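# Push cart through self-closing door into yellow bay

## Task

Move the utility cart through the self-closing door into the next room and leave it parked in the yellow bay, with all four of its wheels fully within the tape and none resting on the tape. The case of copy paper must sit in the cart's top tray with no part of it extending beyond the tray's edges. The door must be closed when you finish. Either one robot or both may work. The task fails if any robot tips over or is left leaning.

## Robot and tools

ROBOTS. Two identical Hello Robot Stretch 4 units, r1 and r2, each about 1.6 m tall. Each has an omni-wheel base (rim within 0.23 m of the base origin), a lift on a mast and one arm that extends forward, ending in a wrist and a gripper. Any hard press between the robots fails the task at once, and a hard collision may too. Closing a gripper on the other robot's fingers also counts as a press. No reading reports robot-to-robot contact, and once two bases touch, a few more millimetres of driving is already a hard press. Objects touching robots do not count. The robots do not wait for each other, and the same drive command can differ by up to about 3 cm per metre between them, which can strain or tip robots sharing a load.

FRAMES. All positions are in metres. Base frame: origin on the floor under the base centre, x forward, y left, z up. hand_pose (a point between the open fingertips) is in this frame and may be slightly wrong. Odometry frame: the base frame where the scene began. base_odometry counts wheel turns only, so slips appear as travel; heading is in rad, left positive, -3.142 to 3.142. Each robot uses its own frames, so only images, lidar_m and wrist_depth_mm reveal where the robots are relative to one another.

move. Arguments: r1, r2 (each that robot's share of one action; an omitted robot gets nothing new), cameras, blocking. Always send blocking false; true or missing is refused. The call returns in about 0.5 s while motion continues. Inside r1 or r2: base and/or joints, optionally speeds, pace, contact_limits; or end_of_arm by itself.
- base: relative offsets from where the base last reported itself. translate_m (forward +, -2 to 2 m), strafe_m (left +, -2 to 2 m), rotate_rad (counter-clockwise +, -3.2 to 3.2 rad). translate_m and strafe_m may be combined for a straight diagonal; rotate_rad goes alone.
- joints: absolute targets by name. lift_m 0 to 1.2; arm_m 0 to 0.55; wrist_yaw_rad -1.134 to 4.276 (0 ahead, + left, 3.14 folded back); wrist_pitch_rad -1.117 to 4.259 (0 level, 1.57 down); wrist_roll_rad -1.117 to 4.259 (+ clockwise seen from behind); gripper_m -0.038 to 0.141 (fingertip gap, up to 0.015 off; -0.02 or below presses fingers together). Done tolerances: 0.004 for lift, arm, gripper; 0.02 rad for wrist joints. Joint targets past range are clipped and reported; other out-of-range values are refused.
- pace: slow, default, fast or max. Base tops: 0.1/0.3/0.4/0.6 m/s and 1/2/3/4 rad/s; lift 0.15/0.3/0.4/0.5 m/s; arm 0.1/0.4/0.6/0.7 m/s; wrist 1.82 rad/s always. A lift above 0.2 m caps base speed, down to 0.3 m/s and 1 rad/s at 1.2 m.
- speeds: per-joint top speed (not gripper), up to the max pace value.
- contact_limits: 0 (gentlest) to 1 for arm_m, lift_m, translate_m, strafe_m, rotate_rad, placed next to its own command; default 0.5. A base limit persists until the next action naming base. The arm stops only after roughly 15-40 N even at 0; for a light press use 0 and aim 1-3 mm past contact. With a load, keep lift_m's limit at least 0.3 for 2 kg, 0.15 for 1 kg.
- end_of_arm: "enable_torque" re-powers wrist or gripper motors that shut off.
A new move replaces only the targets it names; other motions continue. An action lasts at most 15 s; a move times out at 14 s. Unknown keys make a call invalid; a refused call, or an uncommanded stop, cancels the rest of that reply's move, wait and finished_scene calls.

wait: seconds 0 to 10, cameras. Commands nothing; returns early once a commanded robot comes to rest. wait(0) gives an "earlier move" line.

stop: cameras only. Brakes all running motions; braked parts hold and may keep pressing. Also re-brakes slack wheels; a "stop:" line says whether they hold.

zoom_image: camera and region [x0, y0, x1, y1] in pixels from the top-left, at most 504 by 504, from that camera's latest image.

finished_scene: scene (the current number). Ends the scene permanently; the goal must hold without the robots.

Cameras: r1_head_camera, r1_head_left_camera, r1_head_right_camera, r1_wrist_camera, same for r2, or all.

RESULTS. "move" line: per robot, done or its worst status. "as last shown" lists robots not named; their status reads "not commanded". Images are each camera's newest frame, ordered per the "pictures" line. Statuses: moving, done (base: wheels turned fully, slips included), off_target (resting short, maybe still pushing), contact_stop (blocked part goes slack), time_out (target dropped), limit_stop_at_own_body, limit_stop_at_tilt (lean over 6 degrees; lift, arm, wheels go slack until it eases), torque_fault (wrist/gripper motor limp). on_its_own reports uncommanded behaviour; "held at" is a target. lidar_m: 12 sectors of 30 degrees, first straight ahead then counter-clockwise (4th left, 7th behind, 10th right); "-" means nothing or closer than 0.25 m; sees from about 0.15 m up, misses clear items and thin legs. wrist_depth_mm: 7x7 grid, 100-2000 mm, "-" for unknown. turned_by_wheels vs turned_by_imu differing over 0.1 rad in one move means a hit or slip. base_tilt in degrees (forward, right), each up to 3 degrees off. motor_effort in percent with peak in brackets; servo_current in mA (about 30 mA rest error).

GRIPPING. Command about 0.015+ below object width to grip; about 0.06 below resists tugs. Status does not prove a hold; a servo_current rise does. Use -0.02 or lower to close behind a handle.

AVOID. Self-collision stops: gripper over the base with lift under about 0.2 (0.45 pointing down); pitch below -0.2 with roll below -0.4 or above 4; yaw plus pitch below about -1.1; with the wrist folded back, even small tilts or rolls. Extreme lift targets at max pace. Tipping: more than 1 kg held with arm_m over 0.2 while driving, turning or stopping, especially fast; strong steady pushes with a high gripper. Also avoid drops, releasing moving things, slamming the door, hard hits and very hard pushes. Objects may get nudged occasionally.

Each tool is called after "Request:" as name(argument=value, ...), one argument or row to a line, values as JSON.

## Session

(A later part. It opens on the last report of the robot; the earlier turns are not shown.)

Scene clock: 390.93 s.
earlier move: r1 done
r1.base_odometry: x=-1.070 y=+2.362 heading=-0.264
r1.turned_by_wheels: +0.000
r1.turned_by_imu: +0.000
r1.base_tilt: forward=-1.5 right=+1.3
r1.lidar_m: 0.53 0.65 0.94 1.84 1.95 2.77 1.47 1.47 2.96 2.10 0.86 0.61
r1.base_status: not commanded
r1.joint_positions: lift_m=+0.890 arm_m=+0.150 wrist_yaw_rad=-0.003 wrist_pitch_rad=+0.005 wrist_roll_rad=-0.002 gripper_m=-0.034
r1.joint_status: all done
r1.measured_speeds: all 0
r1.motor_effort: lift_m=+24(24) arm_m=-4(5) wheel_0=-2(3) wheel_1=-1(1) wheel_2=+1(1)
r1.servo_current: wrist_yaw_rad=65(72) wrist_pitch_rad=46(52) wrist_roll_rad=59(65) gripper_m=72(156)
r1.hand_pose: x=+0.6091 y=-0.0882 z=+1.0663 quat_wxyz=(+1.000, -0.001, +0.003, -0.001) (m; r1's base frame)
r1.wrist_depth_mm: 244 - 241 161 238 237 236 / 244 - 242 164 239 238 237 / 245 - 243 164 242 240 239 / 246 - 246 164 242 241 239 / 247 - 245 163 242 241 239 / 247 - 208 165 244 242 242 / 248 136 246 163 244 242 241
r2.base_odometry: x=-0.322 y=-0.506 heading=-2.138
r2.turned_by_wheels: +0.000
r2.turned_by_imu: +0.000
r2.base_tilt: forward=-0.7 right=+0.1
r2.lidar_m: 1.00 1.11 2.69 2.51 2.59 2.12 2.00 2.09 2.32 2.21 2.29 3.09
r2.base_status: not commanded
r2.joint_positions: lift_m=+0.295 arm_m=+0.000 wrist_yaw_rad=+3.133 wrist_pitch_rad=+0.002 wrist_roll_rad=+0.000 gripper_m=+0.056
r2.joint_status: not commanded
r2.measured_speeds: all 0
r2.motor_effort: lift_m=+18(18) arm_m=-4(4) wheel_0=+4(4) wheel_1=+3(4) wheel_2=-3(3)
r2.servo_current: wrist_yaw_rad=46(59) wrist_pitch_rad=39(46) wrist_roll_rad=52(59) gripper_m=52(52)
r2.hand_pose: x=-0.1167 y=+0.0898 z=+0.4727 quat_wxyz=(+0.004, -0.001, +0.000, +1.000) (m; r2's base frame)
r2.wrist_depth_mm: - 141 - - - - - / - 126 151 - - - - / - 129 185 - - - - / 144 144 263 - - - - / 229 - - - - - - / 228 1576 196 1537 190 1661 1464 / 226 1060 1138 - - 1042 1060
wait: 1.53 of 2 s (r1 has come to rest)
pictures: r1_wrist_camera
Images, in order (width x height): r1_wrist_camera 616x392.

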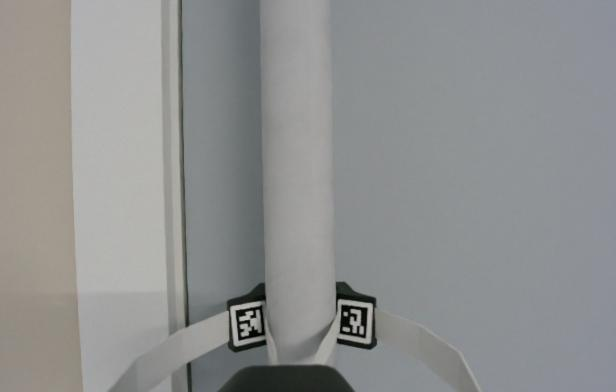

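Request:
move(
  blocking=false,
  r1={"base":{"translate_m":-0.227,"strafe_m":-0.124},"joints":{"wrist_yaw_rad":0.26},"speeds":{"wrist_yaw_rad":0.09},"pace":"slow","contact_limits":{"translate_m":0.8}},
  cameras=[],
)

Request:
wait(
  seconds=4,
  cameras=["r1_head_camera","r1_wrist_camera"],
)

Scene clock: 395.77 s.
move: r1 moving
r1.base_odometry: x=-1.083 y=+2.359 heading=-0.265
r1.turned_by_wheels: -0.001
r1.turned_by_imu: -0.031
r1.base_tilt: forward=-1.5 right=+1.3
r1.lidar_m: 0.54 0.64 0.91 1.84 1.95 2.69 1.57 1.47 2.99 2.36 0.87 0.64
r1.base_status: translate_m moving; strafe_m moving
r1.joint_positions: lift_m=+0.890 arm_m=+0.150 wrist_yaw_rad=+0.038 wrist_pitch_rad=+0.005 wrist_roll_rad=-0.002 gripper_m=-0.034
r1.joint_status: wrist_yaw_rad moving
r1.measured_speeds: translate_m=-0.047 strafe_m=-0.025 rotate_rad=+0.010 lift_m=+0.000 arm_m=+0.000 wrist_yaw_rad=+0.104 wrist_pitch_rad=+0.000 wrist_roll_rad=+0.000
r1.motor_effort: lift_m=+24(24) arm_m=-4(4) wheel_0=-12(13) wheel_1=-7(8) wheel_2=+12(12)
r1.servo_current: wrist_yaw_rad=39(72) wrist_pitch_rad=46(52) wrist_roll_rad=59(59) gripper_m=72(78)
r1.contact_limits: translate_m 0.8
r1.hand_pose: x=+0.6124 y=-0.0765 z=+1.0663 quat_wxyz=(+1.000, -0.001, +0.003, +0.019) (m; r1's base frame)
r1.wrist_depth_mm: 252 - 244 163 239 236 235 / 253 - 245 163 240 236 235 / 253 - 247 164 239 237 236 / 255 - 248 164 241 237 235 / 254 - 248 165 242 238 237 / 255 - 247 166 240 239 238 / 256 135 248 163 243 238 237
r2: as last shown
r2.lidar_m: 1.02 1.16 2.70 2.49 2.60 2.12 1.99 2.07 2.32 2.20 2.31 3.08
r2.motor_effort: lift_m=+18(18) arm_m=-4(4) wheel_0=+3(3) wheel_1=+3(4) wheel_2=-3(3)
r2.servo_current: wrist_yaw_rad=59(59) wrist_pitch_rad=39(46) wrist_roll_rad=46(59) gripper_m=52(52)
r2.wrist_depth_mm: - 141 - - - - - / - 126 151 - - - - / - 129 185 - - - - / 144 143 265 - - - - / 229 - - - - - - / 227 1576 196 1537 190 1618 1499 / 227 1060 1160 - - 991 1060
pictures: none
No camera images: "cameras" was empty.

Scene clock: 399.00 s.
earlier move: r1 done
r1.base_odometry: x=-1.321 y=+2.302 heading=-0.262
r1.turned_by_wheels: +0.003
r1.turned_by_imu: -0.037
r1.base_tilt: forward=-1.5 right=+1.3
r1.lidar_m: 0.52 0.86 1.10 1.94 2.00 2.69 1.33 1.21 2.93 2.76 1.20 0.70
r1.base_status: done
r1.joint_positions: lift_m=+0.890 arm_m=+0.150 wrist_yaw_rad=+0.272 wrist_pitch_rad=+0.005 wrist_roll_rad=-0.002 gripper_m=-0.034
r1.joint_status: all done
r1.measured_speeds: all 0
r1.motor_effort: lift_m=+24(24) arm_m=-5(5) wheel_0=+9(13) wheel_1=-2(15) wheel_2=+19(24)
r1.servo_current: wrist_yaw_rad=78(91) wrist_pitch_rad=46(59) wrist_roll_rad=39(65) gripper_m=72(78)
r1.contact_limits: translate_m 0.8
r1.hand_pose: x=+0.6223 y=-0.0068 z=+1.0663 quat_wxyz=(+0.991, -0.001, +0.002, +0.136) (m; r1's base frame)
r1.wrist_depth_mm: - - 245 165 237 234 231 / - - 245 174 239 235 233 / - - 246 172 239 236 233 / - - 247 164 239 236 233 / - - 247 169 241 237 235 / - - 182 168 241 238 236 / - 141 250 165 161 238 236
r2.base_odometry: x=-0.322 y=-0.506 heading=-2.138
r2.turned_by_wheels: +0.000
r2.turned_by_imu: +0.000
r2.base_tilt: forward=-0.7 right=+0.0
r2.lidar_m: 1.01 1.13 2.67 2.50 2.61 2.12 1.99 2.06 2.32 2.20 2.28 3.05
r2.base_status: not commanded
r2.joint_positions: lift_m=+0.295 arm_m=+0.000 wrist_yaw_rad=+3.133 wrist_pitch_rad=+0.002 wrist_roll_rad=+0.000 gripper_m=+0.056
r2.joint_status: not commanded
r2.measured_speeds: all 0
r2.motor_effort: lift_m=+18(18) arm_m=-4(4) wheel_0=+3(4) wheel_1=+3(4) wheel_2=-3(3)
r2.servo_current: wrist_yaw_rad=33(65) wrist_pitch_rad=39(46) wrist_roll_rad=59(59) gripper_m=52(65)
r2.hand_pose: x=-0.1167 y=+0.0898 z=+0.4727 quat_wxyz=(+0.004, -0.001, +0.000, +1.000) (m; r2's base frame)
r2.wrist_depth_mm: - 141 - - - - - / - 127 151 - - - - / - 129 184 - - - - / 143 143 263 - - - - / 229 - - - - - - / 227 1576 196 1576 190 1618 1464 / 226 1060 1138 - - 1042 1078
wait: 3.23 of 4 s (r1 has come to rest)
pictures: r1_head_camera, r1_wrist_camera
Images, in order (width x height): r1_head_camera 420x560, r1_wrist_camera 616x392.

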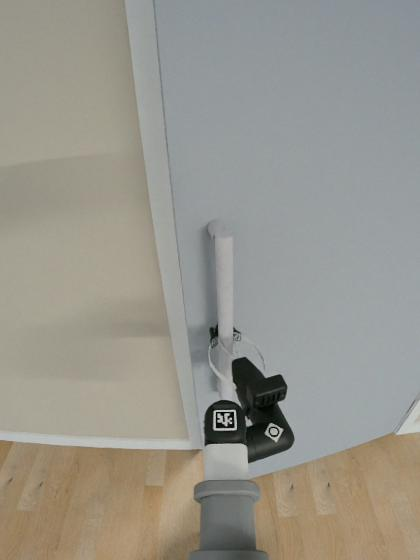

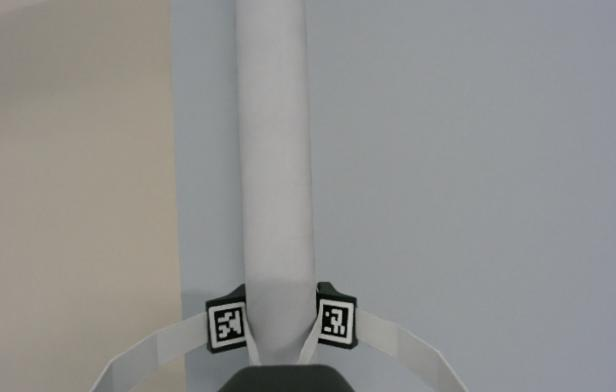

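Holding and opening. Continue.

Request:
move(
  blocking=false,
  r1={"base":{"translate_m":-0.187,"strafe_m":-0.178},"joints":{"wrist_yaw_rad":0.52},"speeds":{"wrist_yaw_rad":0.09},"pace":"slow","contact_limits":{"translate_m":0.8}},
  cameras=[],
)

Request:
wait(
  seconds=5,
  cameras=["r1_head_camera","r1_wrist_camera"],
)

Scene clock: 402.57 s.
move: r1 moving
r1.base_odometry: x=-1.332 y=+2.296 heading=-0.260
r1.turned_by_wheels: +0.002
r1.turned_by_imu: +0.002
r1.base_tilt: forward=-1.5 right=+1.3
r1.lidar_m: 0.54 0.85 1.17 1.96 2.01 2.73 1.33 1.19 2.93 2.77 1.23 0.72
r1.base_status: translate_m moving; strafe_m moving
r1.joint_positions: lift_m=+0.890 arm_m=+0.150 wrist_yaw_rad=+0.308 wrist_pitch_rad=+0.005 wrist_roll_rad=-0.002 gripper_m=-0.034
r1.joint_status: wrist_yaw_rad moving
r1.measured_speeds: translate_m=-0.037 strafe_m=-0.035 rotate_rad=+0.000 lift_m=+0.000 arm_m=+0.000 wrist_yaw_rad=+0.090 wrist_pitch_rad=+0.000 wrist_roll_rad=+0.000
r1.motor_effort: lift_m=+24(24) arm_m=-5(5) wheel_0=+14(15) wheel_1=-5(8) wheel_2=+22(22)
r1.servo_current: wrist_yaw_rad=39(104) wrist_pitch_rad=46(46) wrist_roll_rad=46(59) gripper_m=78(78)
r1.contact_limits: translate_m 0.8
r1.hand_pose: x=+0.6223 y=+0.0042 z=+1.0663 quat_wxyz=(+0.988, -0.001, +0.002, +0.154) (m; r1's base frame)
r1.wrist_depth_mm: - - 246 163 236 232 229 / - - 246 163 237 232 229 / - - 247 168 237 234 230 / - - 248 163 239 234 231 / - - 249 164 239 235 231 / - - 181 167 239 236 233 / - 138 250 164 172 234 233
r2: as last shown
r2.base_tilt: forward=-0.7 right=+0.1
r2.lidar_m: 1.01 1.12 2.65 2.48 2.60 2.13 1.99 2.09 2.34 2.20 2.29 3.02
r2.motor_effort: lift_m=+18(18) arm_m=-4(4) wheel_0=+3(4) wheel_1=+3(3) wheel_2=-3(3)
r2.servo_current: wrist_yaw_rad=59(59) wrist_pitch_rad=39(46) wrist_roll_rad=39(65) gripper_m=52(52)
r2.wrist_depth_mm: - 140 - - - - - / - 126 151 - - - - / - 129 185 - - - - / 144 144 264 - - - - / 230 - - - - - - / 227 1576 196 1576 190 1618 1464 / 225 1078 1160 - - 1025 1060
pictures: none
No camera images: "cameras" was empty.

Scene clock: 405.90 s.
earlier move: r1 done
r1.base_odometry: x=-1.547 y=+2.178 heading=-0.260
r1.turned_by_wheels: +0.000
r1.turned_by_imu: +0.076
r1.base_tilt: forward=-1.6 right=+1.2
r1.lidar_m: 0.53 0.63 1.49 2.13 2.26 3.21 1.02 1.12 2.68 2.62 1.34 0.74
r1.base_status: done
r1.joint_positions: lift_m=+0.890 arm_m=+0.150 wrist_yaw_rad=+0.531 wrist_pitch_rad=+0.005 wrist_roll_rad=-0.002 gripper_m=-0.034
r1.joint_status: all done
r1.measured_speeds: all 0
r1.motor_effort: lift_m=+24(24) arm_m=-5(6) wheel_0=+16(22) wheel_1=-2(8) wheel_2=+18(26)
r1.servo_current: wrist_yaw_rad=72(104) wrist_pitch_rad=39(52) wrist_roll_rad=52(72) gripper_m=65(85)
r1.contact_limits: translate_m 0.8
r1.hand_pose: x=+0.6140 y=+0.0705 z=+1.0664 quat_wxyz=(+0.965, -0.001, +0.002, +0.262) (m; r1's base frame)
r1.wrist_depth_mm: - - 251 235 229 220 212 / - - 252 173 230 220 215 / - - 253 171 232 220 213 / - - 254 165 232 221 214 / - - 255 169 232 224 216 / - - 181 168 231 224 216 / - 141 258 164 155 221 218
r2.base_odometry: x=-0.322 y=-0.506 heading=-2.138
r2.turned_by_wheels: +0.000
r2.turned_by_imu: +0.000
r2.base_tilt: forward=-0.7 right=+0.1
r2.lidar_m: 1.01 1.12 2.66 2.51 2.63 2.13 2.00 2.09 2.34 2.21 2.29 3.03
r2.base_status: not commanded
r2.joint_positions: lift_m=+0.295 arm_m=+0.000 wrist_yaw_rad=+3.133 wrist_pitch_rad=+0.002 wrist_roll_rad=+0.000 gripper_m=+0.056
r2.joint_status: not commanded
r2.measured_speeds: all 0
r2.motor_effort: lift_m=+18(18) arm_m=-4(4) wheel_0=+3(4) wheel_1=+3(4) wheel_2=-3(3)
r2.servo_current: wrist_yaw_rad=46(59) wrist_pitch_rad=33(46) wrist_roll_rad=52(65) gripper_m=46(59)
r2.hand_pose: x=-0.1167 y=+0.0898 z=+0.4727 quat_wxyz=(+0.004, -0.001, +0.000, +1.000) (m; r2's base frame)
r2.wrist_depth_mm: - 141 - - - - - / - 127 151 - - - - / - 129 185 - - - - / 144 143 264 - - - - / 230 - - - - - - / 228 1537 196 1576 190 1576 1464 / 227 1098 1160 - - 1042 1042
wait: 3.33 of 5 s (r1 has come to rest)
pictures: r1_head_camera, r1_wrist_camera
Images, in order (width x height): r1_head_camera 420x560, r1_wrist_camera 616x392.

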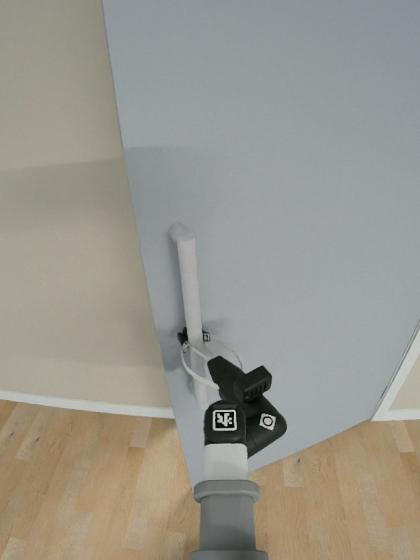

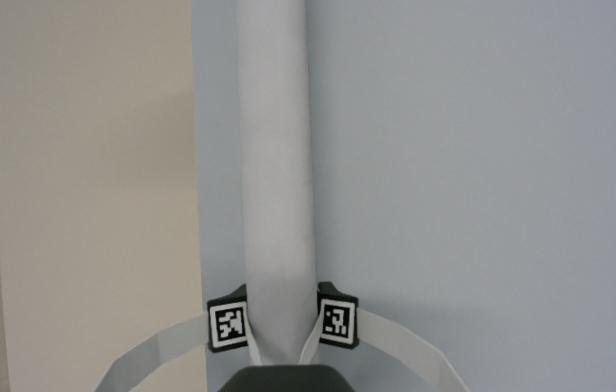

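Request:
move(
  blocking=false,
  r1={"base":{"translate_m":-0.144,"strafe_m":-0.215},"joints":{"wrist_yaw_rad":0.76},"speeds":{"wrist_yaw_rad":0.09},"pace":"slow","contact_limits":{"translate_m":0.8}},
  cameras=[],
)

Request:
wait(
  seconds=5,
  cameras=["r1_head_camera","r1_wrist_camera"],
)

Scene clock: 412.87 s.
move: r1 moving
r1.base_odometry: x=-1.556 y=+2.170 heading=-0.257
r1.turned_by_wheels: +0.002
r1.turned_by_imu: +0.005
r1.base_tilt: forward=-1.5 right=+1.2
r1.lidar_m: 0.54 0.60 1.52 2.12 2.26 3.25 1.01 1.13 2.67 2.60 1.32 0.75
r1.base_status: translate_m moving; strafe_m moving
r1.joint_positions: lift_m=+0.890 arm_m=+0.150 wrist_yaw_rad=+0.567 wrist_pitch_rad=+0.005 wrist_roll_rad=-0.002 gripper_m=-0.034
r1.joint_status: wrist_yaw_rad moving
r1.measured_speeds: translate_m=-0.027 strafe_m=-0.041 rotate_rad=+0.000 lift_m=+0.000 arm_m=+0.000 wrist_yaw_rad=+0.091 wrist_pitch_rad=+0.000 wrist_roll_rad=+0.000
r1.motor_effort: lift_m=+24(24) arm_m=-6(6) wheel_0=+15(17) wheel_1=-4(7) wheel_2=+20(21)
r1.servo_current: wrist_yaw_rad=20(78) wrist_pitch_rad=46(52) wrist_roll_rad=26(65) gripper_m=72(78)
r1.contact_limits: translate_m 0.8
r1.hand_pose: x=+0.6113 y=+0.0810 z=+1.0664 quat_wxyz=(+0.960, -0.001, +0.002, +0.279) (m; r1's base frame)
r1.wrist_depth_mm: - - 252 163 229 217 210 / - - 252 163 229 219 210 / - - 254 168 231 219 212 / - - 254 163 231 220 212 / - - 255 167 233 220 213 / - - 179 167 230 221 213 / - 137 179 164 164 220 215
r2: as last shown
r2.lidar_m: 1.01 1.14 2.67 2.50 2.58 2.10 2.01 2.08 2.32 2.21 2.29 3.08
r2.servo_current: wrist_yaw_rad=46(52) wrist_pitch_rad=39(46) wrist_roll_rad=52(52) gripper_m=52(52)
r2.wrist_depth_mm: - 141 - - - - - / - 126 151 - - - - / - 129 185 - - - - / 144 144 264 - - - - / 230 - - - - - - / 228 1576 196 1537 190 1576 1430 / 226 1060 1182 - - 1042 1042
pictures: none
No camera images: "cameras" was empty.

Scene clock: 416.63 s.
earlier move: r1 done
r1.base_odometry: x=-1.741 y=+2.007 heading=-0.258
r1.turned_by_wheels: +0.000
r1.turned_by_imu: +0.187
r1.base_tilt: forward=-1.6 right=+1.2
r1.lidar_m: 0.53 0.60 2.03 2.35 2.69 0.97 0.96 2.83 2.38 2.19 1.23 0.74
r1.base_status: done
r1.joint_positions: lift_m=+0.890 arm_m=+0.150 wrist_yaw_rad=+0.771 wrist_pitch_rad=+0.004 wrist_roll_rad=-0.002 gripper_m=-0.034
r1.joint_status: all done
r1.measured_speeds: translate_m=+0.000 strafe_m=+0.000 rotate_rad=-0.001 lift_m=+0.000 arm_m=+0.000 wrist_yaw_rad=+0.000 wrist_pitch_rad=+0.000 wrist_roll_rad=+0.000
r1.motor_effort: lift_m=+24(24) arm_m=-7(7) wheel_0=+13(24) wheel_1=+1(7) wheel_2=+13(24)
r1.servo_current: wrist_yaw_rad=72(85) wrist_pitch_rad=46(52) wrist_roll_rad=39(65) gripper_m=72(78)
r1.contact_limits: translate_m 0.8
r1.hand_pose: x=+0.5890 y=+0.1382 z=+1.0665 quat_wxyz=(+0.927, -0.002, +0.002, +0.376) (m; r1's base frame)
r1.wrist_depth_mm: - - - 164 217 199 183 / - - - 163 219 197 184 / - - - 168 220 199 185 / - - - 164 222 199 186 / - - - 167 222 200 186 / - - 184 167 216 201 187 / - 153 179 164 217 196 187
r2.base_odometry: x=-0.322 y=-0.506 heading=-2.138
r2.turned_by_wheels: +0.000
r2.turned_by_imu: +0.001
r2.base_tilt: forward=-0.7 right=+0.1
r2.lidar_m: 1.00 1.13 2.68 2.50 2.61 2.09 2.00 2.07 2.33 2.20 2.28 3.05
r2.base_status: not commanded
r2.joint_positions: lift_m=+0.295 arm_m=+0.000 wrist_yaw_rad=+3.133 wrist_pitch_rad=+0.002 wrist_roll_rad=+0.000 gripper_m=+0.056
r2.joint_status: not commanded
r2.measured_speeds: all 0
r2.motor_effort: lift_m=+18(18) arm_m=-4(4) wheel_0=+3(4) wheel_1=+3(4) wheel_2=-3(3)
r2.servo_current: wrist_yaw_rad=46(59) wrist_pitch_rad=46(52) wrist_roll_rad=46(65) gripper_m=46(59)
r2.hand_pose: x=-0.1167 y=+0.0898 z=+0.4727 quat_wxyz=(+0.004, -0.001, +0.000, +1.000) (m; r2's base frame)
r2.wrist_depth_mm: - 141 - - - - - / - 126 151 - - - - / - 130 185 - - - - / 144 143 263 - - - - / 229 - - - - - - / 227 1576 196 1537 190 1618 1397 / 225 1060 1138 - - 1042 1060
wait: 3.77 of 5 s (r1 has come to rest)
pictures: r1_head_camera, r1_wrist_camera
Images, in order (width x height): r1_head_camera 420x560, r1_wrist_camera 616x392.

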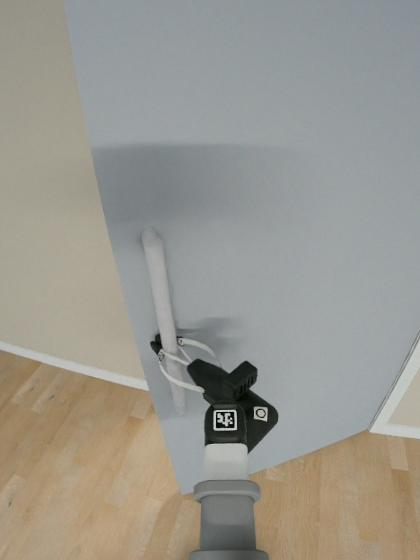

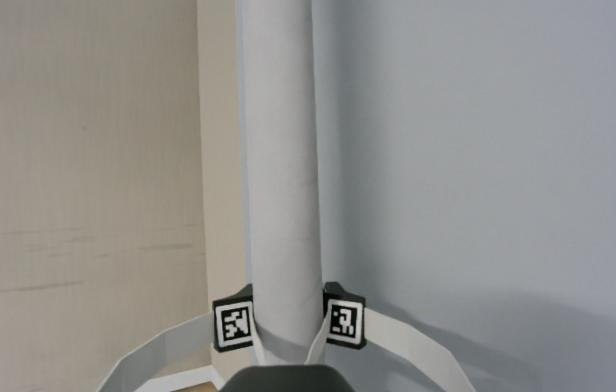

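Request:
move(
  blocking=false,
  r1={"base":{"translate_m":-0.2,"strafe_m":-0.186},"pace":"slow","contact_limits":{"translate_m":0.8}},
  cameras=[],
)

Request:
wait(
  seconds=5,
  cameras=["r1_head_camera","r1_wrist_camera","r2_head_camera"],
)

Scene clock: 425.97 s.
move: r1 moving
r1.base_odometry: x=-1.752 y=+2.001 heading=-0.255
r1.turned_by_wheels: +0.003
r1.turned_by_imu: +0.008
r1.base_tilt: forward=-1.5 right=+1.2
r1.lidar_m: 0.51 0.61 2.07 2.34 2.73 0.96 0.96 2.80 2.39 2.20 1.22 0.74
r1.base_status: translate_m moving; strafe_m moving
r1.joint_positions: lift_m=+0.890 arm_m=+0.150 wrist_yaw_rad=+0.771 wrist_pitch_rad=+0.004 wrist_roll_rad=-0.002 gripper_m=-0.034
r1.joint_status: not commanded
r1.measured_speeds: translate_m=-0.038 strafe_m=-0.035 rotate_rad=+0.002 lift_m=+0.000 arm_m=+0.000 wrist_yaw_rad=+0.000 wrist_pitch_rad=+0.000 wrist_roll_rad=+0.000
r1.motor_effort: lift_m=+24(24) arm_m=-7(7) wheel_0=+16(17) wheel_1=-4(7) wheel_2=+21(21)
r1.servo_current: wrist_yaw_rad=52(91) wrist_pitch_rad=39(52) wrist_roll_rad=46(59) gripper_m=72(72)
r1.contact_limits: translate_m 0.8
r1.hand_pose: x=+0.5890 y=+0.1382 z=+1.0665 quat_wxyz=(+0.927, -0.002, +0.002, +0.376) (m; r1's base frame)
r1.wrist_depth_mm: - - - 164 218 199 183 / - - - 164 220 198 183 / - - - 168 221 199 185 / - - - 164 222 200 185 / - - - 167 222 199 186 / - - 183 167 216 201 187 / - 154 182 164 218 196 187
r2: as last shown
r2.turned_by_imu: +0.000
r2.lidar_m: 1.03 1.12 2.67 2.50 2.60 2.12 2.01 2.09 2.33 2.20 2.30 3.07
r2.motor_effort: lift_m=+18(18) arm_m=-4(4) wheel_0=+3(3) wheel_1=+4(4) wheel_2=-3(3)
r2.servo_current: wrist_yaw_rad=52(52) wrist_pitch_rad=39(46) wrist_roll_rad=46(52) gripper_m=52(52)
r2.wrist_depth_mm: - 141 - - - - - / - 126 150 - - - - / - 129 185 - - - - / 144 144 265 - - - - / 229 - - - - - - / 228 1537 196 1576 190 1618 1464 / 225 1078 1160 - - 1042 1060
pictures: none
No camera images: "cameras" was empty.

Scene clock: 429.80 s.
earlier move: r1 done
r1.base_odometry: x=-1.981 y=+1.878 heading=-0.255
r1.turned_by_wheels: +0.000
r1.turned_by_imu: +0.237
r1.base_tilt: forward=-1.6 right=+1.2
r1.lidar_m: 0.55 0.60 2.55 2.63 3.50 0.93 3.28 2.31 2.17 1.65 1.13 0.69
r1.base_status: done
r1.joint_positions: lift_m=+0.890 arm_m=+0.150 wrist_yaw_rad=+0.771 wrist_pitch_rad=+0.004 wrist_roll_rad=-0.002 gripper_m=-0.034
r1.joint_status: not commanded
r1.measured_speeds: all 0
r1.motor_effort: lift_m=+24(24) arm_m=-7(8) wheel_0=+12(23) wheel_1=+1(9) wheel_2=+14(27)
r1.servo_current: wrist_yaw_rad=72(91) wrist_pitch_rad=46(59) wrist_roll_rad=46(65) gripper_m=72(78)
r1.contact_limits: translate_m 0.8
r1.hand_pose: x=+0.5889 y=+0.1382 z=+1.0667 quat_wxyz=(+0.927, -0.001, +0.001, +0.376) (m; r1's base frame)
r1.wrist_depth_mm: - - - 163 215 193 177 / - - - 163 215 192 177 / - - - 167 218 193 178 / - - - 166 220 194 179 / - - - 166 220 195 180 / - - 185 166 213 195 181 / - - 181 164 214 189 181
r2.base_odometry: x=-0.322 y=-0.506 heading=-2.138
r2.turned_by_wheels: +0.000
r2.turned_by_imu: +0.001
r2.base_tilt: forward=-0.7 right=+0.0
r2.lidar_m: 1.00 1.10 2.67 2.50 2.61 2.14 2.01 2.08 2.32 2.22 2.29 3.06
r2.base_status: not commanded
r2.joint_positions: lift_m=+0.295 arm_m=+0.000 wrist_yaw_rad=+3.133 wrist_pitch_rad=+0.002 wrist_roll_rad=+0.000 gripper_m=+0.056
r2.joint_status: not commanded
r2.measured_speeds: all 0
r2.motor_effort: lift_m=+18(18) arm_m=-4(4) wheel_0=+3(4) wheel_1=+3(4) wheel_2=-3(3)
r2.servo_current: wrist_yaw_rad=46(59) wrist_pitch_rad=39(46) wrist_roll_rad=39(59) gripper_m=52(59)
r2.hand_pose: x=-0.1167 y=+0.0898 z=+0.4727 quat_wxyz=(+0.004, -0.001, +0.000, +1.000) (m; r2's base frame)
r2.wrist_depth_mm: - 141 - - - - - / - 126 151 - - - - / - 130 185 - - - - / 144 143 264 - - - - / 229 - - - - - - / 228 1576 196 1537 190 1618 1430 / 226 1078 1138 - - 1025 1060
wait: 3.83 of 5 s (r1 has come to rest)
pictures: r1_head_camera, r1_wrist_camera, r2_head_camera
Images, in order (width x height): r1_head_camera 420x560, r1_wrist_camera 616x392, r2_head_camera 420x560.

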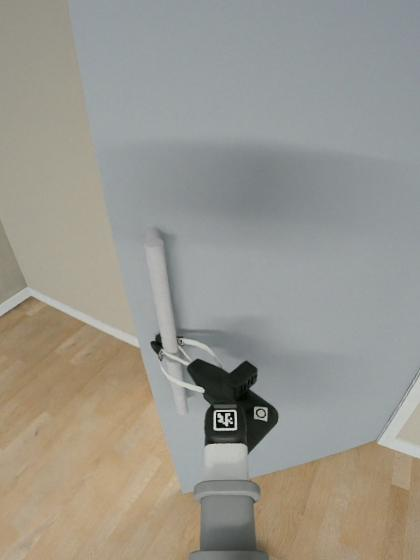

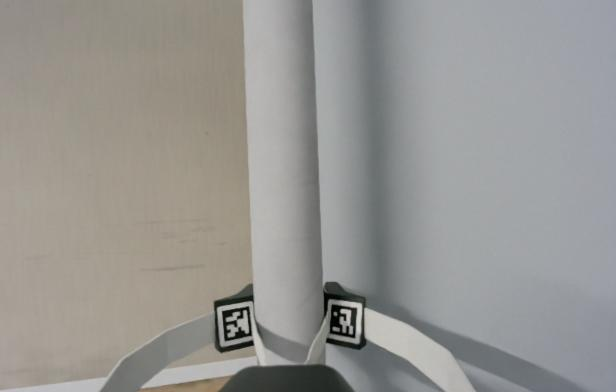

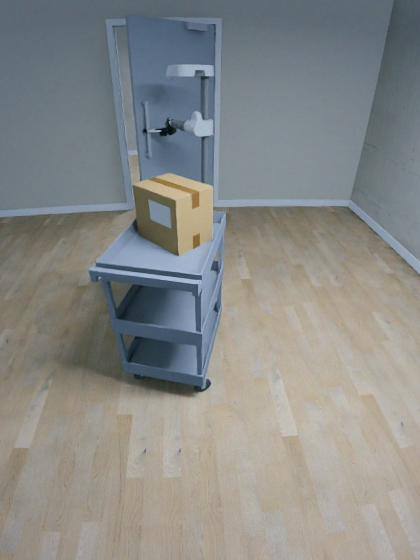

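Request:
move(
  blocking=false,
  r1={"base":{"translate_m":-0.2,"strafe_m":-0.186},"pace":"slow","contact_limits":{"translate_m":0.8}},
  cameras=[],
)

Request:
wait(
  seconds=5,
  cameras=["r1_head_camera","r1_wrist_camera","r2_head_camera"],
)

Scene clock: 435.73 s.
move: r1 moving
r1.base_odometry: x=-1.992 y=+1.872 heading=-0.253
r1.turned_by_wheels: +0.003
r1.turned_by_imu: +0.008
r1.base_tilt: forward=-1.6 right=+1.3
r1.lidar_m: 0.52 0.59 2.56 2.65 3.52 0.93 3.23 2.29 2.15 1.63 1.14 0.71
r1.base_status: translate_m moving; strafe_m moving
r1.joint_positions: lift_m=+0.890 arm_m=+0.150 wrist_yaw_rad=+0.771 wrist_pitch_rad=+0.004 wrist_roll_rad=-0.002 gripper_m=-0.034
r1.joint_status: not commanded
r1.measured_speeds: translate_m=-0.034 strafe_m=-0.037 rotate_rad=+0.006 lift_m=+0.000 arm_m=+0.000 wrist_yaw_rad=+0.000 wrist_pitch_rad=+0.000 wrist_roll_rad=+0.000
r1.motor_effort: lift_m=+24(24) arm_m=-7(7) wheel_0=+16(19) wheel_1=-5(8) wheel_2=+20(21)
r1.servo_current: wrist_yaw_rad=65(78) wrist_pitch_rad=46(52) wrist_roll_rad=59(72) gripper_m=72(72)
r1.contact_limits: translate_m 0.8
r1.hand_pose: x=+0.5889 y=+0.1382 z=+1.0667 quat_wxyz=(+0.927, -0.001, +0.001, +0.376) (m; r1's base frame)
r1.wrist_depth_mm: - - - 163 215 194 176 / - - - 164 216 191 177 / - - - 168 216 193 177 / - - - 163 219 193 179 / - - - 167 220 194 179 / - - 185 167 213 195 180 / - - - 164 214 190 180
r2: as last shown
r2.turned_by_imu: +0.000
r2.base_tilt: forward=-0.7 right=+0.1
r2.lidar_m: 0.99 1.13 2.64 2.51 2.60 2.12 1.99 2.09 2.30 2.20 2.30 3.01
r2.motor_effort: lift_m=+18(18) arm_m=-4(4) wheel_0=+3(3) wheel_1=+3(4) wheel_2=-3(3)
r2.servo_current: wrist_yaw_rad=46(59) wrist_pitch_rad=46(46) wrist_roll_rad=46(52) gripper_m=52(52)
r2.wrist_depth_mm: - 140 - - - - - / - 126 151 - - - - / - 130 185 - - - - / 144 143 265 - - - - / 230 - - - - - - / 227 1576 196 1537 191 1576 1464 / 225 1078 1138 - - 1042 1060
pictures: none
No camera images: "cameras" was empty.

Scene clock: 439.23 s.
earlier move: r1 done
r1.base_odometry: x=-2.221 y=+1.748 heading=-0.253
r1.turned_by_wheels: +0.000
r1.turned_by_imu: +0.263
r1.base_tilt: forward=-1.5 right=+1.2
r1.lidar_m: 0.53 0.61 2.78 3.16 0.99 1.07 2.35 1.96 1.96 1.25 1.04 0.62
r1.base_status: done
r1.joint_positions: lift_m=+0.890 arm_m=+0.150 wrist_yaw_rad=+0.771 wrist_pitch_rad=+0.004 wrist_roll_rad=-0.002 gripper_m=-0.034
r1.joint_status: not commanded
r1.measured_speeds: all 0
r1.motor_effort: lift_m=+24(24) arm_m=-7(7) wheel_0=+13(25) wheel_1=+1(11) wheel_2=+16(26)
r1.servo_current: wrist_yaw_rad=65(91) wrist_pitch_rad=33(59) wrist_roll_rad=46(72) gripper_m=72(78)
r1.contact_limits: translate_m 0.8
r1.hand_pose: x=+0.5889 y=+0.1382 z=+1.0667 quat_wxyz=(+0.927, -0.001, +0.001, +0.376) (m; r1's base frame)
r1.wrist_depth_mm: - - - 164 211 183 167 / - - - 164 213 181 167 / - - - 168 214 186 168 / - - - 164 216 186 169 / - - - 167 220 187 170 / - - 185 167 208 188 171 / - - - 165 210 181 -
r2.base_odometry: x=-0.322 y=-0.506 heading=-2.138
r2.turned_by_wheels: +0.000
r2.turned_by_imu: +0.000
r2.base_tilt: forward=-0.7 right=+0.1
r2.lidar_m: 1.02 1.14 2.69 2.50 2.61 2.08 2.02 2.08 2.33 2.21 2.28 3.04
r2.base_status: not commanded
r2.joint_positions: lift_m=+0.295 arm_m=+0.000 wrist_yaw_rad=+3.133 wrist_pitch_rad=+0.002 wrist_roll_rad=+0.000 gripper_m=+0.056
r2.joint_status: not commanded
r2.measured_speeds: all 0
r2.motor_effort: lift_m=+18(18) arm_m=-4(4) wheel_0=+3(4) wheel_1=+3(4) wheel_2=-3(3)
r2.servo_current: wrist_yaw_rad=52(59) wrist_pitch_rad=39(52) wrist_roll_rad=59(59) gripper_m=52(59)
r2.hand_pose: x=-0.1167 y=+0.0898 z=+0.4727 quat_wxyz=(+0.004, -0.001, +0.000, +1.000) (m; r2's base frame)
r2.wrist_depth_mm: - 141 - - - - - / - 126 151 - - - - / - 130 185 - - - - / 144 144 264 - - - - / 229 - - - - - - / 227 1576 197 1537 190 1576 1499 / 227 1060 1138 - - 1042 1060
wait: 3.50 of 5 s (r1 has come to rest)
pictures: r1_head_camera, r1_wrist_camera, r2_head_camera
Images, in order (width x height): r1_head_camera 420x560, r1_wrist_camera 616x392, r2_head_camera 420x560.

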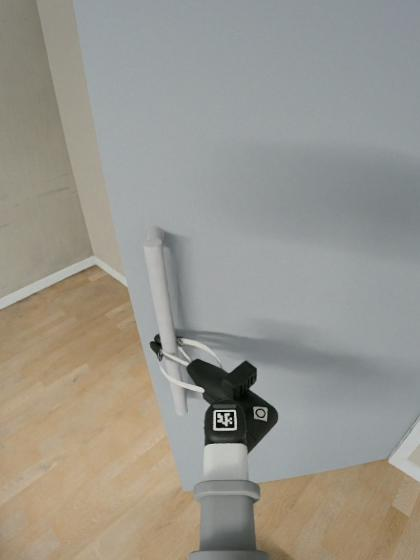

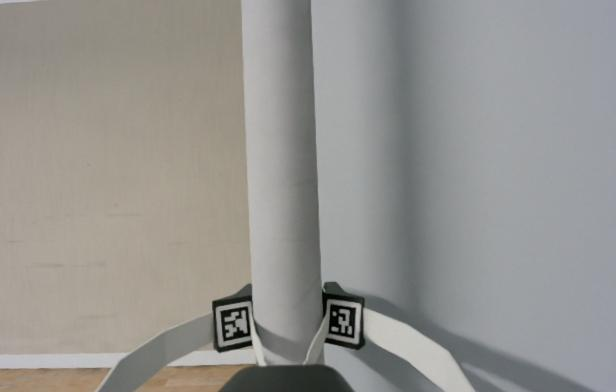

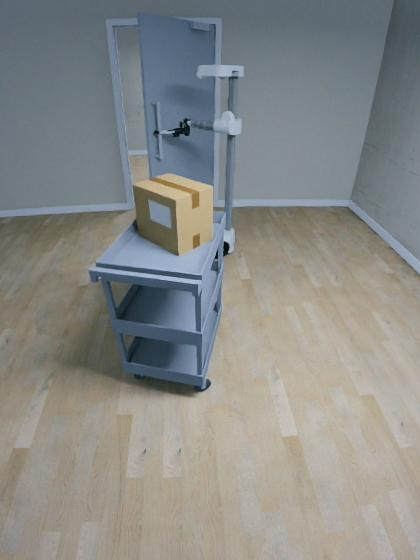

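Request:
move(
  blocking=false,
  r1={"base":{"translate_m":-0.2,"strafe_m":-0.186},"pace":"slow","contact_limits":{"translate_m":0.8}},
  cameras=[],
)

Request:
wait(
  seconds=5,
  cameras=[],
)

Request:
move(
  blocking=false,
  r1={"base":{"translate_m":-0.2,"strafe_m":-0.186},"pace":"slow","contact_limits":{"translate_m":0.8}},
  cameras=[],
)

Request:
wait(
  seconds=5,
  cameras=["r1_head_camera","r1_wrist_camera","r2_head_camera"],
)

Scene clock: 445.80 s.
move: r1 moving
r1.base_odometry: x=-2.232 y=+1.742 heading=-0.250
r1.turned_by_wheels: +0.003
r1.turned_by_imu: +0.012
r1.base_tilt: forward=-1.5 right=+1.2
r1.lidar_m: 0.50 0.62 2.78 3.20 1.00 4.19 2.32 1.97 1.95 1.26 1.01 0.66
r1.base_status: translate_m moving; strafe_m moving
r1.joint_positions: lift_m=+0.890 arm_m=+0.150 wrist_yaw_rad=+0.771 wrist_pitch_rad=+0.004 wrist_roll_rad=-0.002 gripper_m=-0.034
r1.joint_status: not commanded
r1.measured_speeds: translate_m=-0.036 strafe_m=-0.038 rotate_rad=+0.002 lift_m=+0.000 arm_m=+0.000 wrist_yaw_rad=+0.000 wrist_pitch_rad=+0.000 wrist_roll_rad=+0.000
r1.motor_effort: lift_m=+24(24) arm_m=-7(7) wheel_0=+16(17) wheel_1=-4(9) wheel_2=+22(22)
r1.servo_current: wrist_yaw_rad=72(85) wrist_pitch_rad=39(52) wrist_roll_rad=39(59) gripper_m=72(72)
r1.contact_limits: translate_m 0.8
r1.hand_pose: x=+0.5890 y=+0.1382 z=+1.0667 quat_wxyz=(+0.927, -0.001, +0.001, +0.376) (m; r1's base frame)
r1.wrist_depth_mm: - - - 164 211 183 166 / - - - 164 211 183 167 / - - - 169 213 185 168 / - - - 164 215 186 169 / - - - 167 220 187 169 / - - 185 166 208 187 170 / - - - 165 209 185 -
r2: as last shown
r2.base_tilt: forward=-0.7 right=+0.0
r2.lidar_m: 1.02 1.11 2.68 2.51 2.57 2.12 2.00 2.08 2.32 2.20 2.28 3.05
r2.motor_effort: lift_m=+18(18) arm_m=-4(4) wheel_0=+3(3) wheel_1=+3(4) wheel_2=-3(3)
r2.servo_current: wrist_yaw_rad=52(59) wrist_pitch_rad=39(46) wrist_roll_rad=46(59) gripper_m=52(52)
r2.wrist_depth_mm: - 140 - - - - - / - 127 151 - - - - / - 129 185 - - - - / 144 144 264 - - - - / 229 - - - - - - / 228 1576 196 1576 190 1618 1430 / 227 1078 1138 - - 1025 1042
pictures: none
No camera images: "cameras" was empty.

Scene clock: 449.57 s.
earlier move: r1 done
r1.base_odometry: x=-2.460 y=+1.617 heading=-0.251
r1.turned_by_wheels: -0.001
r1.turned_by_imu: +0.306
r1.base_tilt: forward=-1.6 right=+1.2
r1.lidar_m: 0.53 0.65 3.11 1.14 1.15 2.50 1.81 1.76 1.36 0.99 0.81 0.61
r1.base_status: done
r1.joint_positions: lift_m=+0.890 arm_m=+0.150 wrist_yaw_rad=+0.771 wrist_pitch_rad=+0.004 wrist_roll_rad=-0.002 gripper_m=-0.034
r1.joint_status: not commanded
r1.measured_speeds: all 0
r1.motor_effort: lift_m=+24(24) arm_m=-7(8) wheel_0=+10(26) wheel_1=+0(9) wheel_2=+13(26)
r1.servo_current: wrist_yaw_rad=78(91) wrist_pitch_rad=46(59) wrist_roll_rad=52(65) gripper_m=72(78)
r1.contact_limits: translate_m 0.8
r1.hand_pose: x=+0.5890 y=+0.1382 z=+1.0667 quat_wxyz=(+0.927, -0.001, +0.001, +0.376) (m; r1's base frame)
r1.wrist_depth_mm: - - - 163 213 177 - / - - - 163 210 178 - / - - - 167 212 176 156 / - - - 165 214 176 154 / - - - 165 215 178 157 / - - 184 166 202 178 158 / - - 181 166 211 166 -
r2.base_odometry: x=-0.322 y=-0.506 heading=-2.138
r2.turned_by_wheels: +0.000
r2.turned_by_imu: +0.001
r2.base_tilt: forward=-0.7 right=+0.0
r2.lidar_m: 0.98 1.14 2.66 2.51 2.60 2.11 1.99 2.08 2.32 2.21 2.29 3.06
r2.base_status: not commanded
r2.joint_positions: lift_m=+0.295 arm_m=+0.000 wrist_yaw_rad=+3.133 wrist_pitch_rad=+0.002 wrist_roll_rad=+0.000 gripper_m=+0.056
r2.joint_status: not commanded
r2.measured_speeds: all 0
r2.motor_effort: lift_m=+18(18) arm_m=-4(4) wheel_0=+3(4) wheel_1=+3(4) wheel_2=-3(3)
r2.servo_current: wrist_yaw_rad=33(59) wrist_pitch_rad=46(52) wrist_roll_rad=52(65) gripper_m=46(59)
r2.hand_pose: x=-0.1167 y=+0.0898 z=+0.4727 quat_wxyz=(+0.004, -0.001, +0.000, +1.000) (m; r2's base frame)
r2.wrist_depth_mm: - 141 - - - - - / - 126 151 - - - - / - 129 185 - - - - / 144 144 264 - - - - / 229 - - - - - - / 227 1576 196 1537 190 1618 1397 / 227 1060 1182 - - 1025 1078
wait: 3.77 of 5 s (r1 has come to rest)
pictures: none
No camera images: "cameras" was empty.

Scene clock: 450.07 s.
move: r1 moving
r1.base_odometry: x=-2.472 y=+1.611 heading=-0.248
r1.turned_by_wheels: +0.003
r1.turned_by_imu: +0.009
r1.base_tilt: forward=-1.6 right=+1.2
r1.lidar_m: 0.51 0.63 3.10 1.16 1.16 2.40 1.81 1.76 1.38 1.01 0.83 0.60
r1.base_status: translate_m moving; strafe_m moving
r1.joint_positions: lift_m=+0.890 arm_m=+0.150 wrist_yaw_rad=+0.771 wrist_pitch_rad=+0.004 wrist_roll_rad=-0.002 gripper_m=-0.034
r1.joint_status: not commanded
r1.measured_speeds: translate_m=-0.039 strafe_m=-0.035 rotate_rad=+0.001 lift_m=+0.000 arm_m=+0.000 wrist_yaw_rad=+0.000 wrist_pitch_rad=+0.000 wrist_roll_rad=+0.000
r1.motor_effort: lift_m=+24(24) arm_m=-7(8) wheel_0=+18(18) wheel_1=-3(7) wheel_2=+19(20)
r1.servo_current: wrist_yaw_rad=59(91) wrist_pitch_rad=52(52) wrist_roll_rad=52(65) gripper_m=72(72)
r1.contact_limits: translate_m 0.8
r1.hand_pose: x=+0.5890 y=+0.1382 z=+1.0667 quat_wxyz=(+0.927, -0.001, +0.001, +0.376) (m; r1's base frame)
r1.wrist_depth_mm: - - - 165 211 171 - / - - - 164 208 173 - / - - - 169 209 178 - / - - - 164 211 175 154 / - - - 167 212 176 156 / - - 186 167 202 177 160 / - - - 164 198 172 -
r2: as last shown
r2.turned_by_imu: +0.000
r2.base_tilt: forward=-0.7 right=+0.1
r2.lidar_m: 1.00 1.14 2.66 2.51 2.60 2.13 2.01 2.09 2.31 2.22 2.31 3.05
r2.servo_current: wrist_yaw_rad=52(59) wrist_pitch_rad=39(46) wrist_roll_rad=52(52) gripper_m=52(52)
r2.wrist_depth_mm: - 141 - - - - - / - 126 151 - - - - / - 130 185 - - - - / 144 144 266 - - - - / 229 - - - - - - / 228 1537 196 1576 190 1618 1464 / 227 1042 1182 - - 1042 1060
pictures: none
No camera images: "cameras" was empty.

Scene clock: 453.67 s.
earlier move: r1 done
r1.base_odometry: x=-2.700 y=+1.487 heading=-0.249
r1.turned_by_wheels: -0.001
r1.turned_by_imu: +0.360
r1.base_tilt: forward=-1.6 right=+1.3
r1.lidar_m: 0.51 0.63 1.33 1.34 2.73 1.78 1.59 1.44 0.91 0.82 0.62 0.53
r1.base_status: done
r1.joint_positions: lift_m=+0.890 arm_m=+0.150 wrist_yaw_rad=+0.771 wrist_pitch_rad=+0.003 wrist_roll_rad=-0.002 gripper_m=-0.034
r1.joint_status: not commanded
r1.measured_speeds: all 0
r1.motor_effort: lift_m=+24(24) arm_m=-6(8) wheel_0=+10(24) wheel_1=-1(11) wheel_2=+14(26)
r1.servo_current: wrist_yaw_rad=59(91) wrist_pitch_rad=46(52) wrist_roll_rad=33(65) gripper_m=72(78)
r1.contact_limits: translate_m 0.8
r1.hand_pose: x=+0.5889 y=+0.1382 z=+1.0671 quat_wxyz=(+0.927, -0.001, +0.001, +0.376) (m; r1's base frame)
r1.wrist_depth_mm: - - - 163 208 165 - / - - - 163 209 161 141 / - - - 166 211 163 142 / - - - 165 213 168 - / - - - 166 216 165 - / - - 188 167 200 165 - / - - 184 164 209 156 -
r2.base_odometry: x=-0.322 y=-0.506 heading=-2.138
r2.turned_by_wheels: +0.000
r2.turned_by_imu: +0.001
r2.base_tilt: forward=-0.6 right=+0.0
r2.lidar_m: 1.03 1.14 2.68 2.49 2.61 2.11 2.00 2.05 2.33 2.19 2.27 3.07
r2.base_status: not commanded
r2.joint_positions: lift_m=+0.295 arm_m=+0.000 wrist_yaw_rad=+3.133 wrist_pitch_rad=+0.002 wrist_roll_rad=+0.000 gripper_m=+0.056
r2.joint_status: not commanded
r2.measured_speeds: all 0
r2.motor_effort: lift_m=+18(18) arm_m=-4(4) wheel_0=+3(4) wheel_1=+3(4) wheel_2=-3(3)
r2.servo_current: wrist_yaw_rad=39(59) wrist_pitch_rad=39(46) wrist_roll_rad=39(59) gripper_m=46(59)
r2.hand_pose: x=-0.1167 y=+0.0898 z=+0.4727 quat_wxyz=(+0.004, -0.001, +0.000, +1.000) (m; r2's base frame)
r2.wrist_depth_mm: - 140 - - - - - / - 126 151 - - - - / - 129 184 - - - - / 144 143 264 - - - - / 230 - - - - - - / 228 1576 196 1576 190 1618 1499 / 226 1060 1138 - - 1042 1060
wait: 3.60 of 5 s (r1 has come to rest)
pictures: r1_head_camera, r1_wrist_camera, r2_head_camera
Images, in order (width x height): r1_head_camera 420x560, r1_wrist_camera 616x392, r2_head_camera 420x560.

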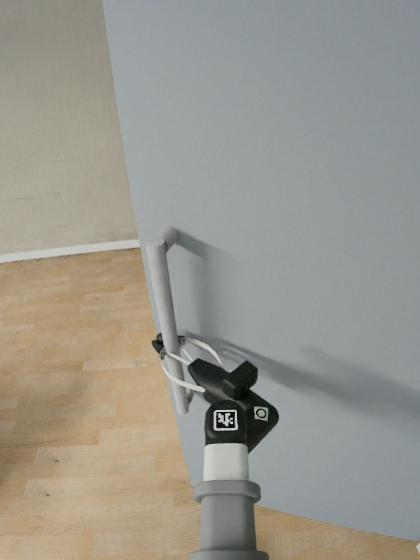

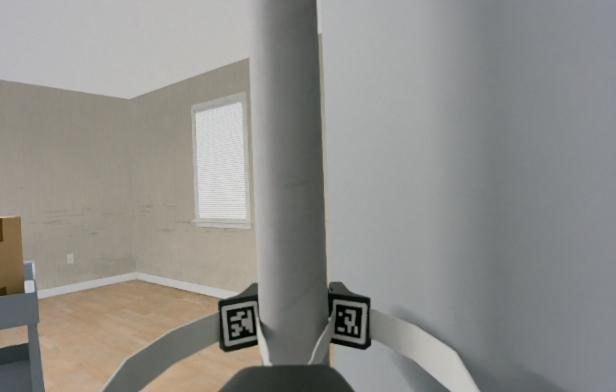

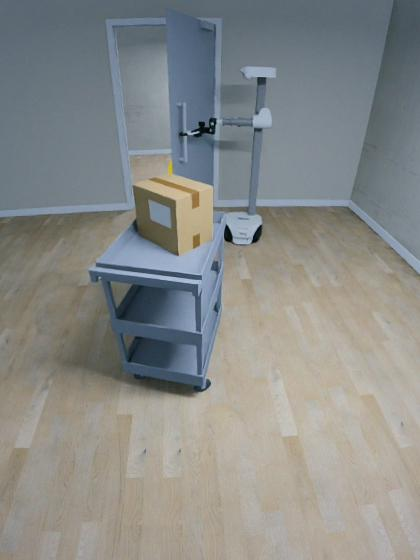

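Request:
move(
  blocking=false,
  r1={"base":{"translate_m":-0.3,"strafe_m":-0.02},"pace":"slow","contact_limits":{"translate_m":0.8}},
  cameras=[],
)

Request:
wait(
  seconds=5,
  cameras=["r1_wrist_camera","r2_head_camera"],
)

Scene clock: 462.07 s.
move: r1 moving
r1.base_odometry: x=-2.712 y=+1.489 heading=-0.248
r1.turned_by_wheels: +0.001
r1.turned_by_imu: +0.004
r1.base_tilt: forward=-1.5 right=+1.2
r1.lidar_m: 0.52 0.65 1.31 1.33 2.68 1.73 1.60 1.38 0.91 0.82 0.61 0.53
r1.base_status: translate_m moving; strafe_m moving
r1.joint_positions: lift_m=+0.890 arm_m=+0.150 wrist_yaw_rad=+0.771 wrist_pitch_rad=+0.003 wrist_roll_rad=-0.002 gripper_m=-0.034
r1.joint_status: not commanded
r1.measured_speeds: translate_m=-0.051 strafe_m=-0.002 rotate_rad=-0.002 lift_m=+0.000 arm_m=+0.000 wrist_yaw_rad=+0.000 wrist_pitch_rad=+0.000 wrist_roll_rad=+0.000
r1.motor_effort: lift_m=+24(24) arm_m=-7(7) wheel_0=+7(10) wheel_1=-7(8) wheel_2=+19(22)
r1.servo_current: wrist_yaw_rad=78(78) wrist_pitch_rad=33(46) wrist_roll_rad=46(59) gripper_m=65(78)
r1.contact_limits: translate_m 0.8
r1.hand_pose: x=+0.5889 y=+0.1382 z=+1.0671 quat_wxyz=(+0.927, -0.001, +0.001, +0.376) (m; r1's base frame)
r1.wrist_depth_mm: - - - 163 208 165 - / - - - 163 218 161 142 / - - - 166 211 164 143 / - - - 166 213 165 - / - - - 166 216 165 - / - - 188 167 192 167 - / - - 184 164 208 156 -
r2: as last shown
r2.turned_by_imu: +0.000
r2.lidar_m: 1.01 1.11 2.66 2.52 2.58 2.10 2.00 2.10 2.33 2.19 2.26 3.06
r2.motor_effort: lift_m=+18(18) arm_m=-4(4) wheel_0=+3(3) wheel_1=+3(4) wheel_2=-3(3)
r2.servo_current: wrist_yaw_rad=39(52) wrist_pitch_rad=33(46) wrist_roll_rad=46(59) gripper_m=39(52)
r2.wrist_depth_mm: - 140 - - - - - / - 126 151 - - - - / - 129 185 - - - - / 144 144 264 - - - - / 230 - - - - - - / 228 1576 196 1537 190 1618 1464 / 226 1078 1138 - - 1042 1060
pictures: none
No camera images: "cameras" was empty.

Scene clock: 465.87 s.
earlier move: r1 done
r1.base_odometry: x=-2.995 y=+1.541 heading=-0.247
r1.turned_by_wheels: +0.001
r1.turned_by_imu: +0.092
r1.base_tilt: forward=-1.6 right=+1.2
r1.lidar_m: 0.54 0.62 1.42 2.85 2.03 1.43 1.34 1.26 0.88 0.82 0.78 0.58
r1.base_status: done
r1.joint_positions: lift_m=+0.890 arm_m=+0.150 wrist_yaw_rad=+0.771 wrist_pitch_rad=+0.003 wrist_roll_rad=-0.002 gripper_m=-0.034
r1.joint_status: not commanded
r1.measured_speeds: all 0
r1.motor_effort: lift_m=+24(24) arm_m=-7(8) wheel_0=+10(13) wheel_1=+0(10) wheel_2=+16(26)
r1.servo_current: wrist_yaw_rad=78(91) wrist_pitch_rad=39(52) wrist_roll_rad=39(65) gripper_m=72(78)
r1.contact_limits: translate_m 0.8
r1.hand_pose: x=+0.5890 y=+0.1382 z=+1.0671 quat_wxyz=(+0.927, -0.001, +0.001, +0.376) (m; r1's base frame)
r1.wrist_depth_mm: - - - 163 216 177 - / - - - 163 211 173 - / - - - 165 211 179 - / - - - 164 212 174 - / 1255 1229 - 165 213 175 157 / 1618 - 186 166 201 175 - / 1661 137 - 164 196 171 -
r2.base_odometry: x=-0.322 y=-0.506 heading=-2.138
r2.turned_by_wheels: +0.000
r2.turned_by_imu: +0.001
r2.base_tilt: forward=-0.7 right=+0.1
r2.lidar_m: 1.01 1.13 2.67 2.49 2.63 2.12 2.02 2.05 2.32 2.18 2.28 2.85
r2.base_status: not commanded
r2.joint_positions: lift_m=+0.295 arm_m=+0.000 wrist_yaw_rad=+3.133 wrist_pitch_rad=+0.002 wrist_roll_rad=+0.000 gripper_m=+0.056
r2.joint_status: not commanded
r2.measured_speeds: all 0
r2.motor_effort: lift_m=+18(18) arm_m=-4(4) wheel_0=+3(4) wheel_1=+3(4) wheel_2=-3(3)
r2.servo_current: wrist_yaw_rad=39(59) wrist_pitch_rad=39(46) wrist_roll_rad=46(59) gripper_m=39(59)
r2.hand_pose: x=-0.1167 y=+0.0898 z=+0.4727 quat_wxyz=(+0.004, -0.001, +0.000, +1.000) (m; r2's base frame)
r2.wrist_depth_mm: - 141 - - - - - / - 126 150 - - - - / - 130 185 - - - - / 144 143 265 - - - - / 229 - - - - - - / 228 1576 196 1576 190 1576 1430 / 227 1060 1138 - - 1025 1060
wait: 3.80 of 5 s (r1 has come to rest)
pictures: r1_wrist_camera, r2_head_camera
Images, in order (width x height): r1_wrist_camera 616x392, r2_head_camera 420x560.

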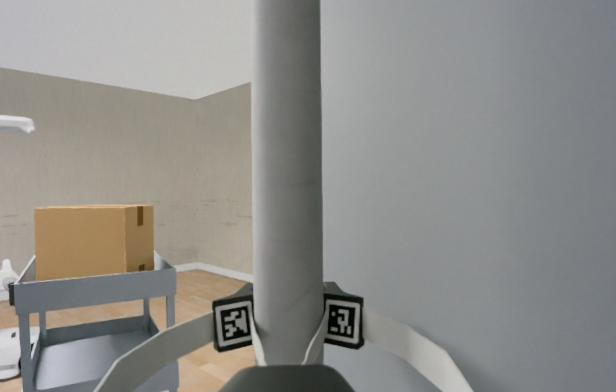

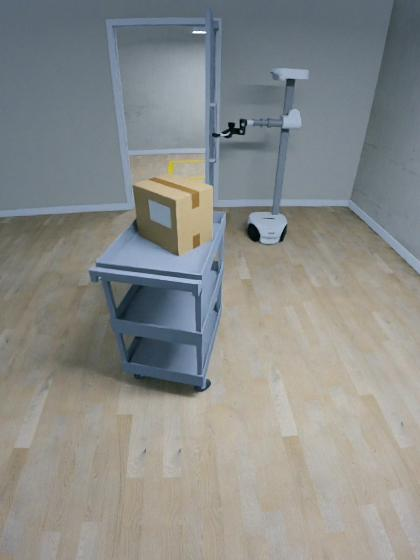

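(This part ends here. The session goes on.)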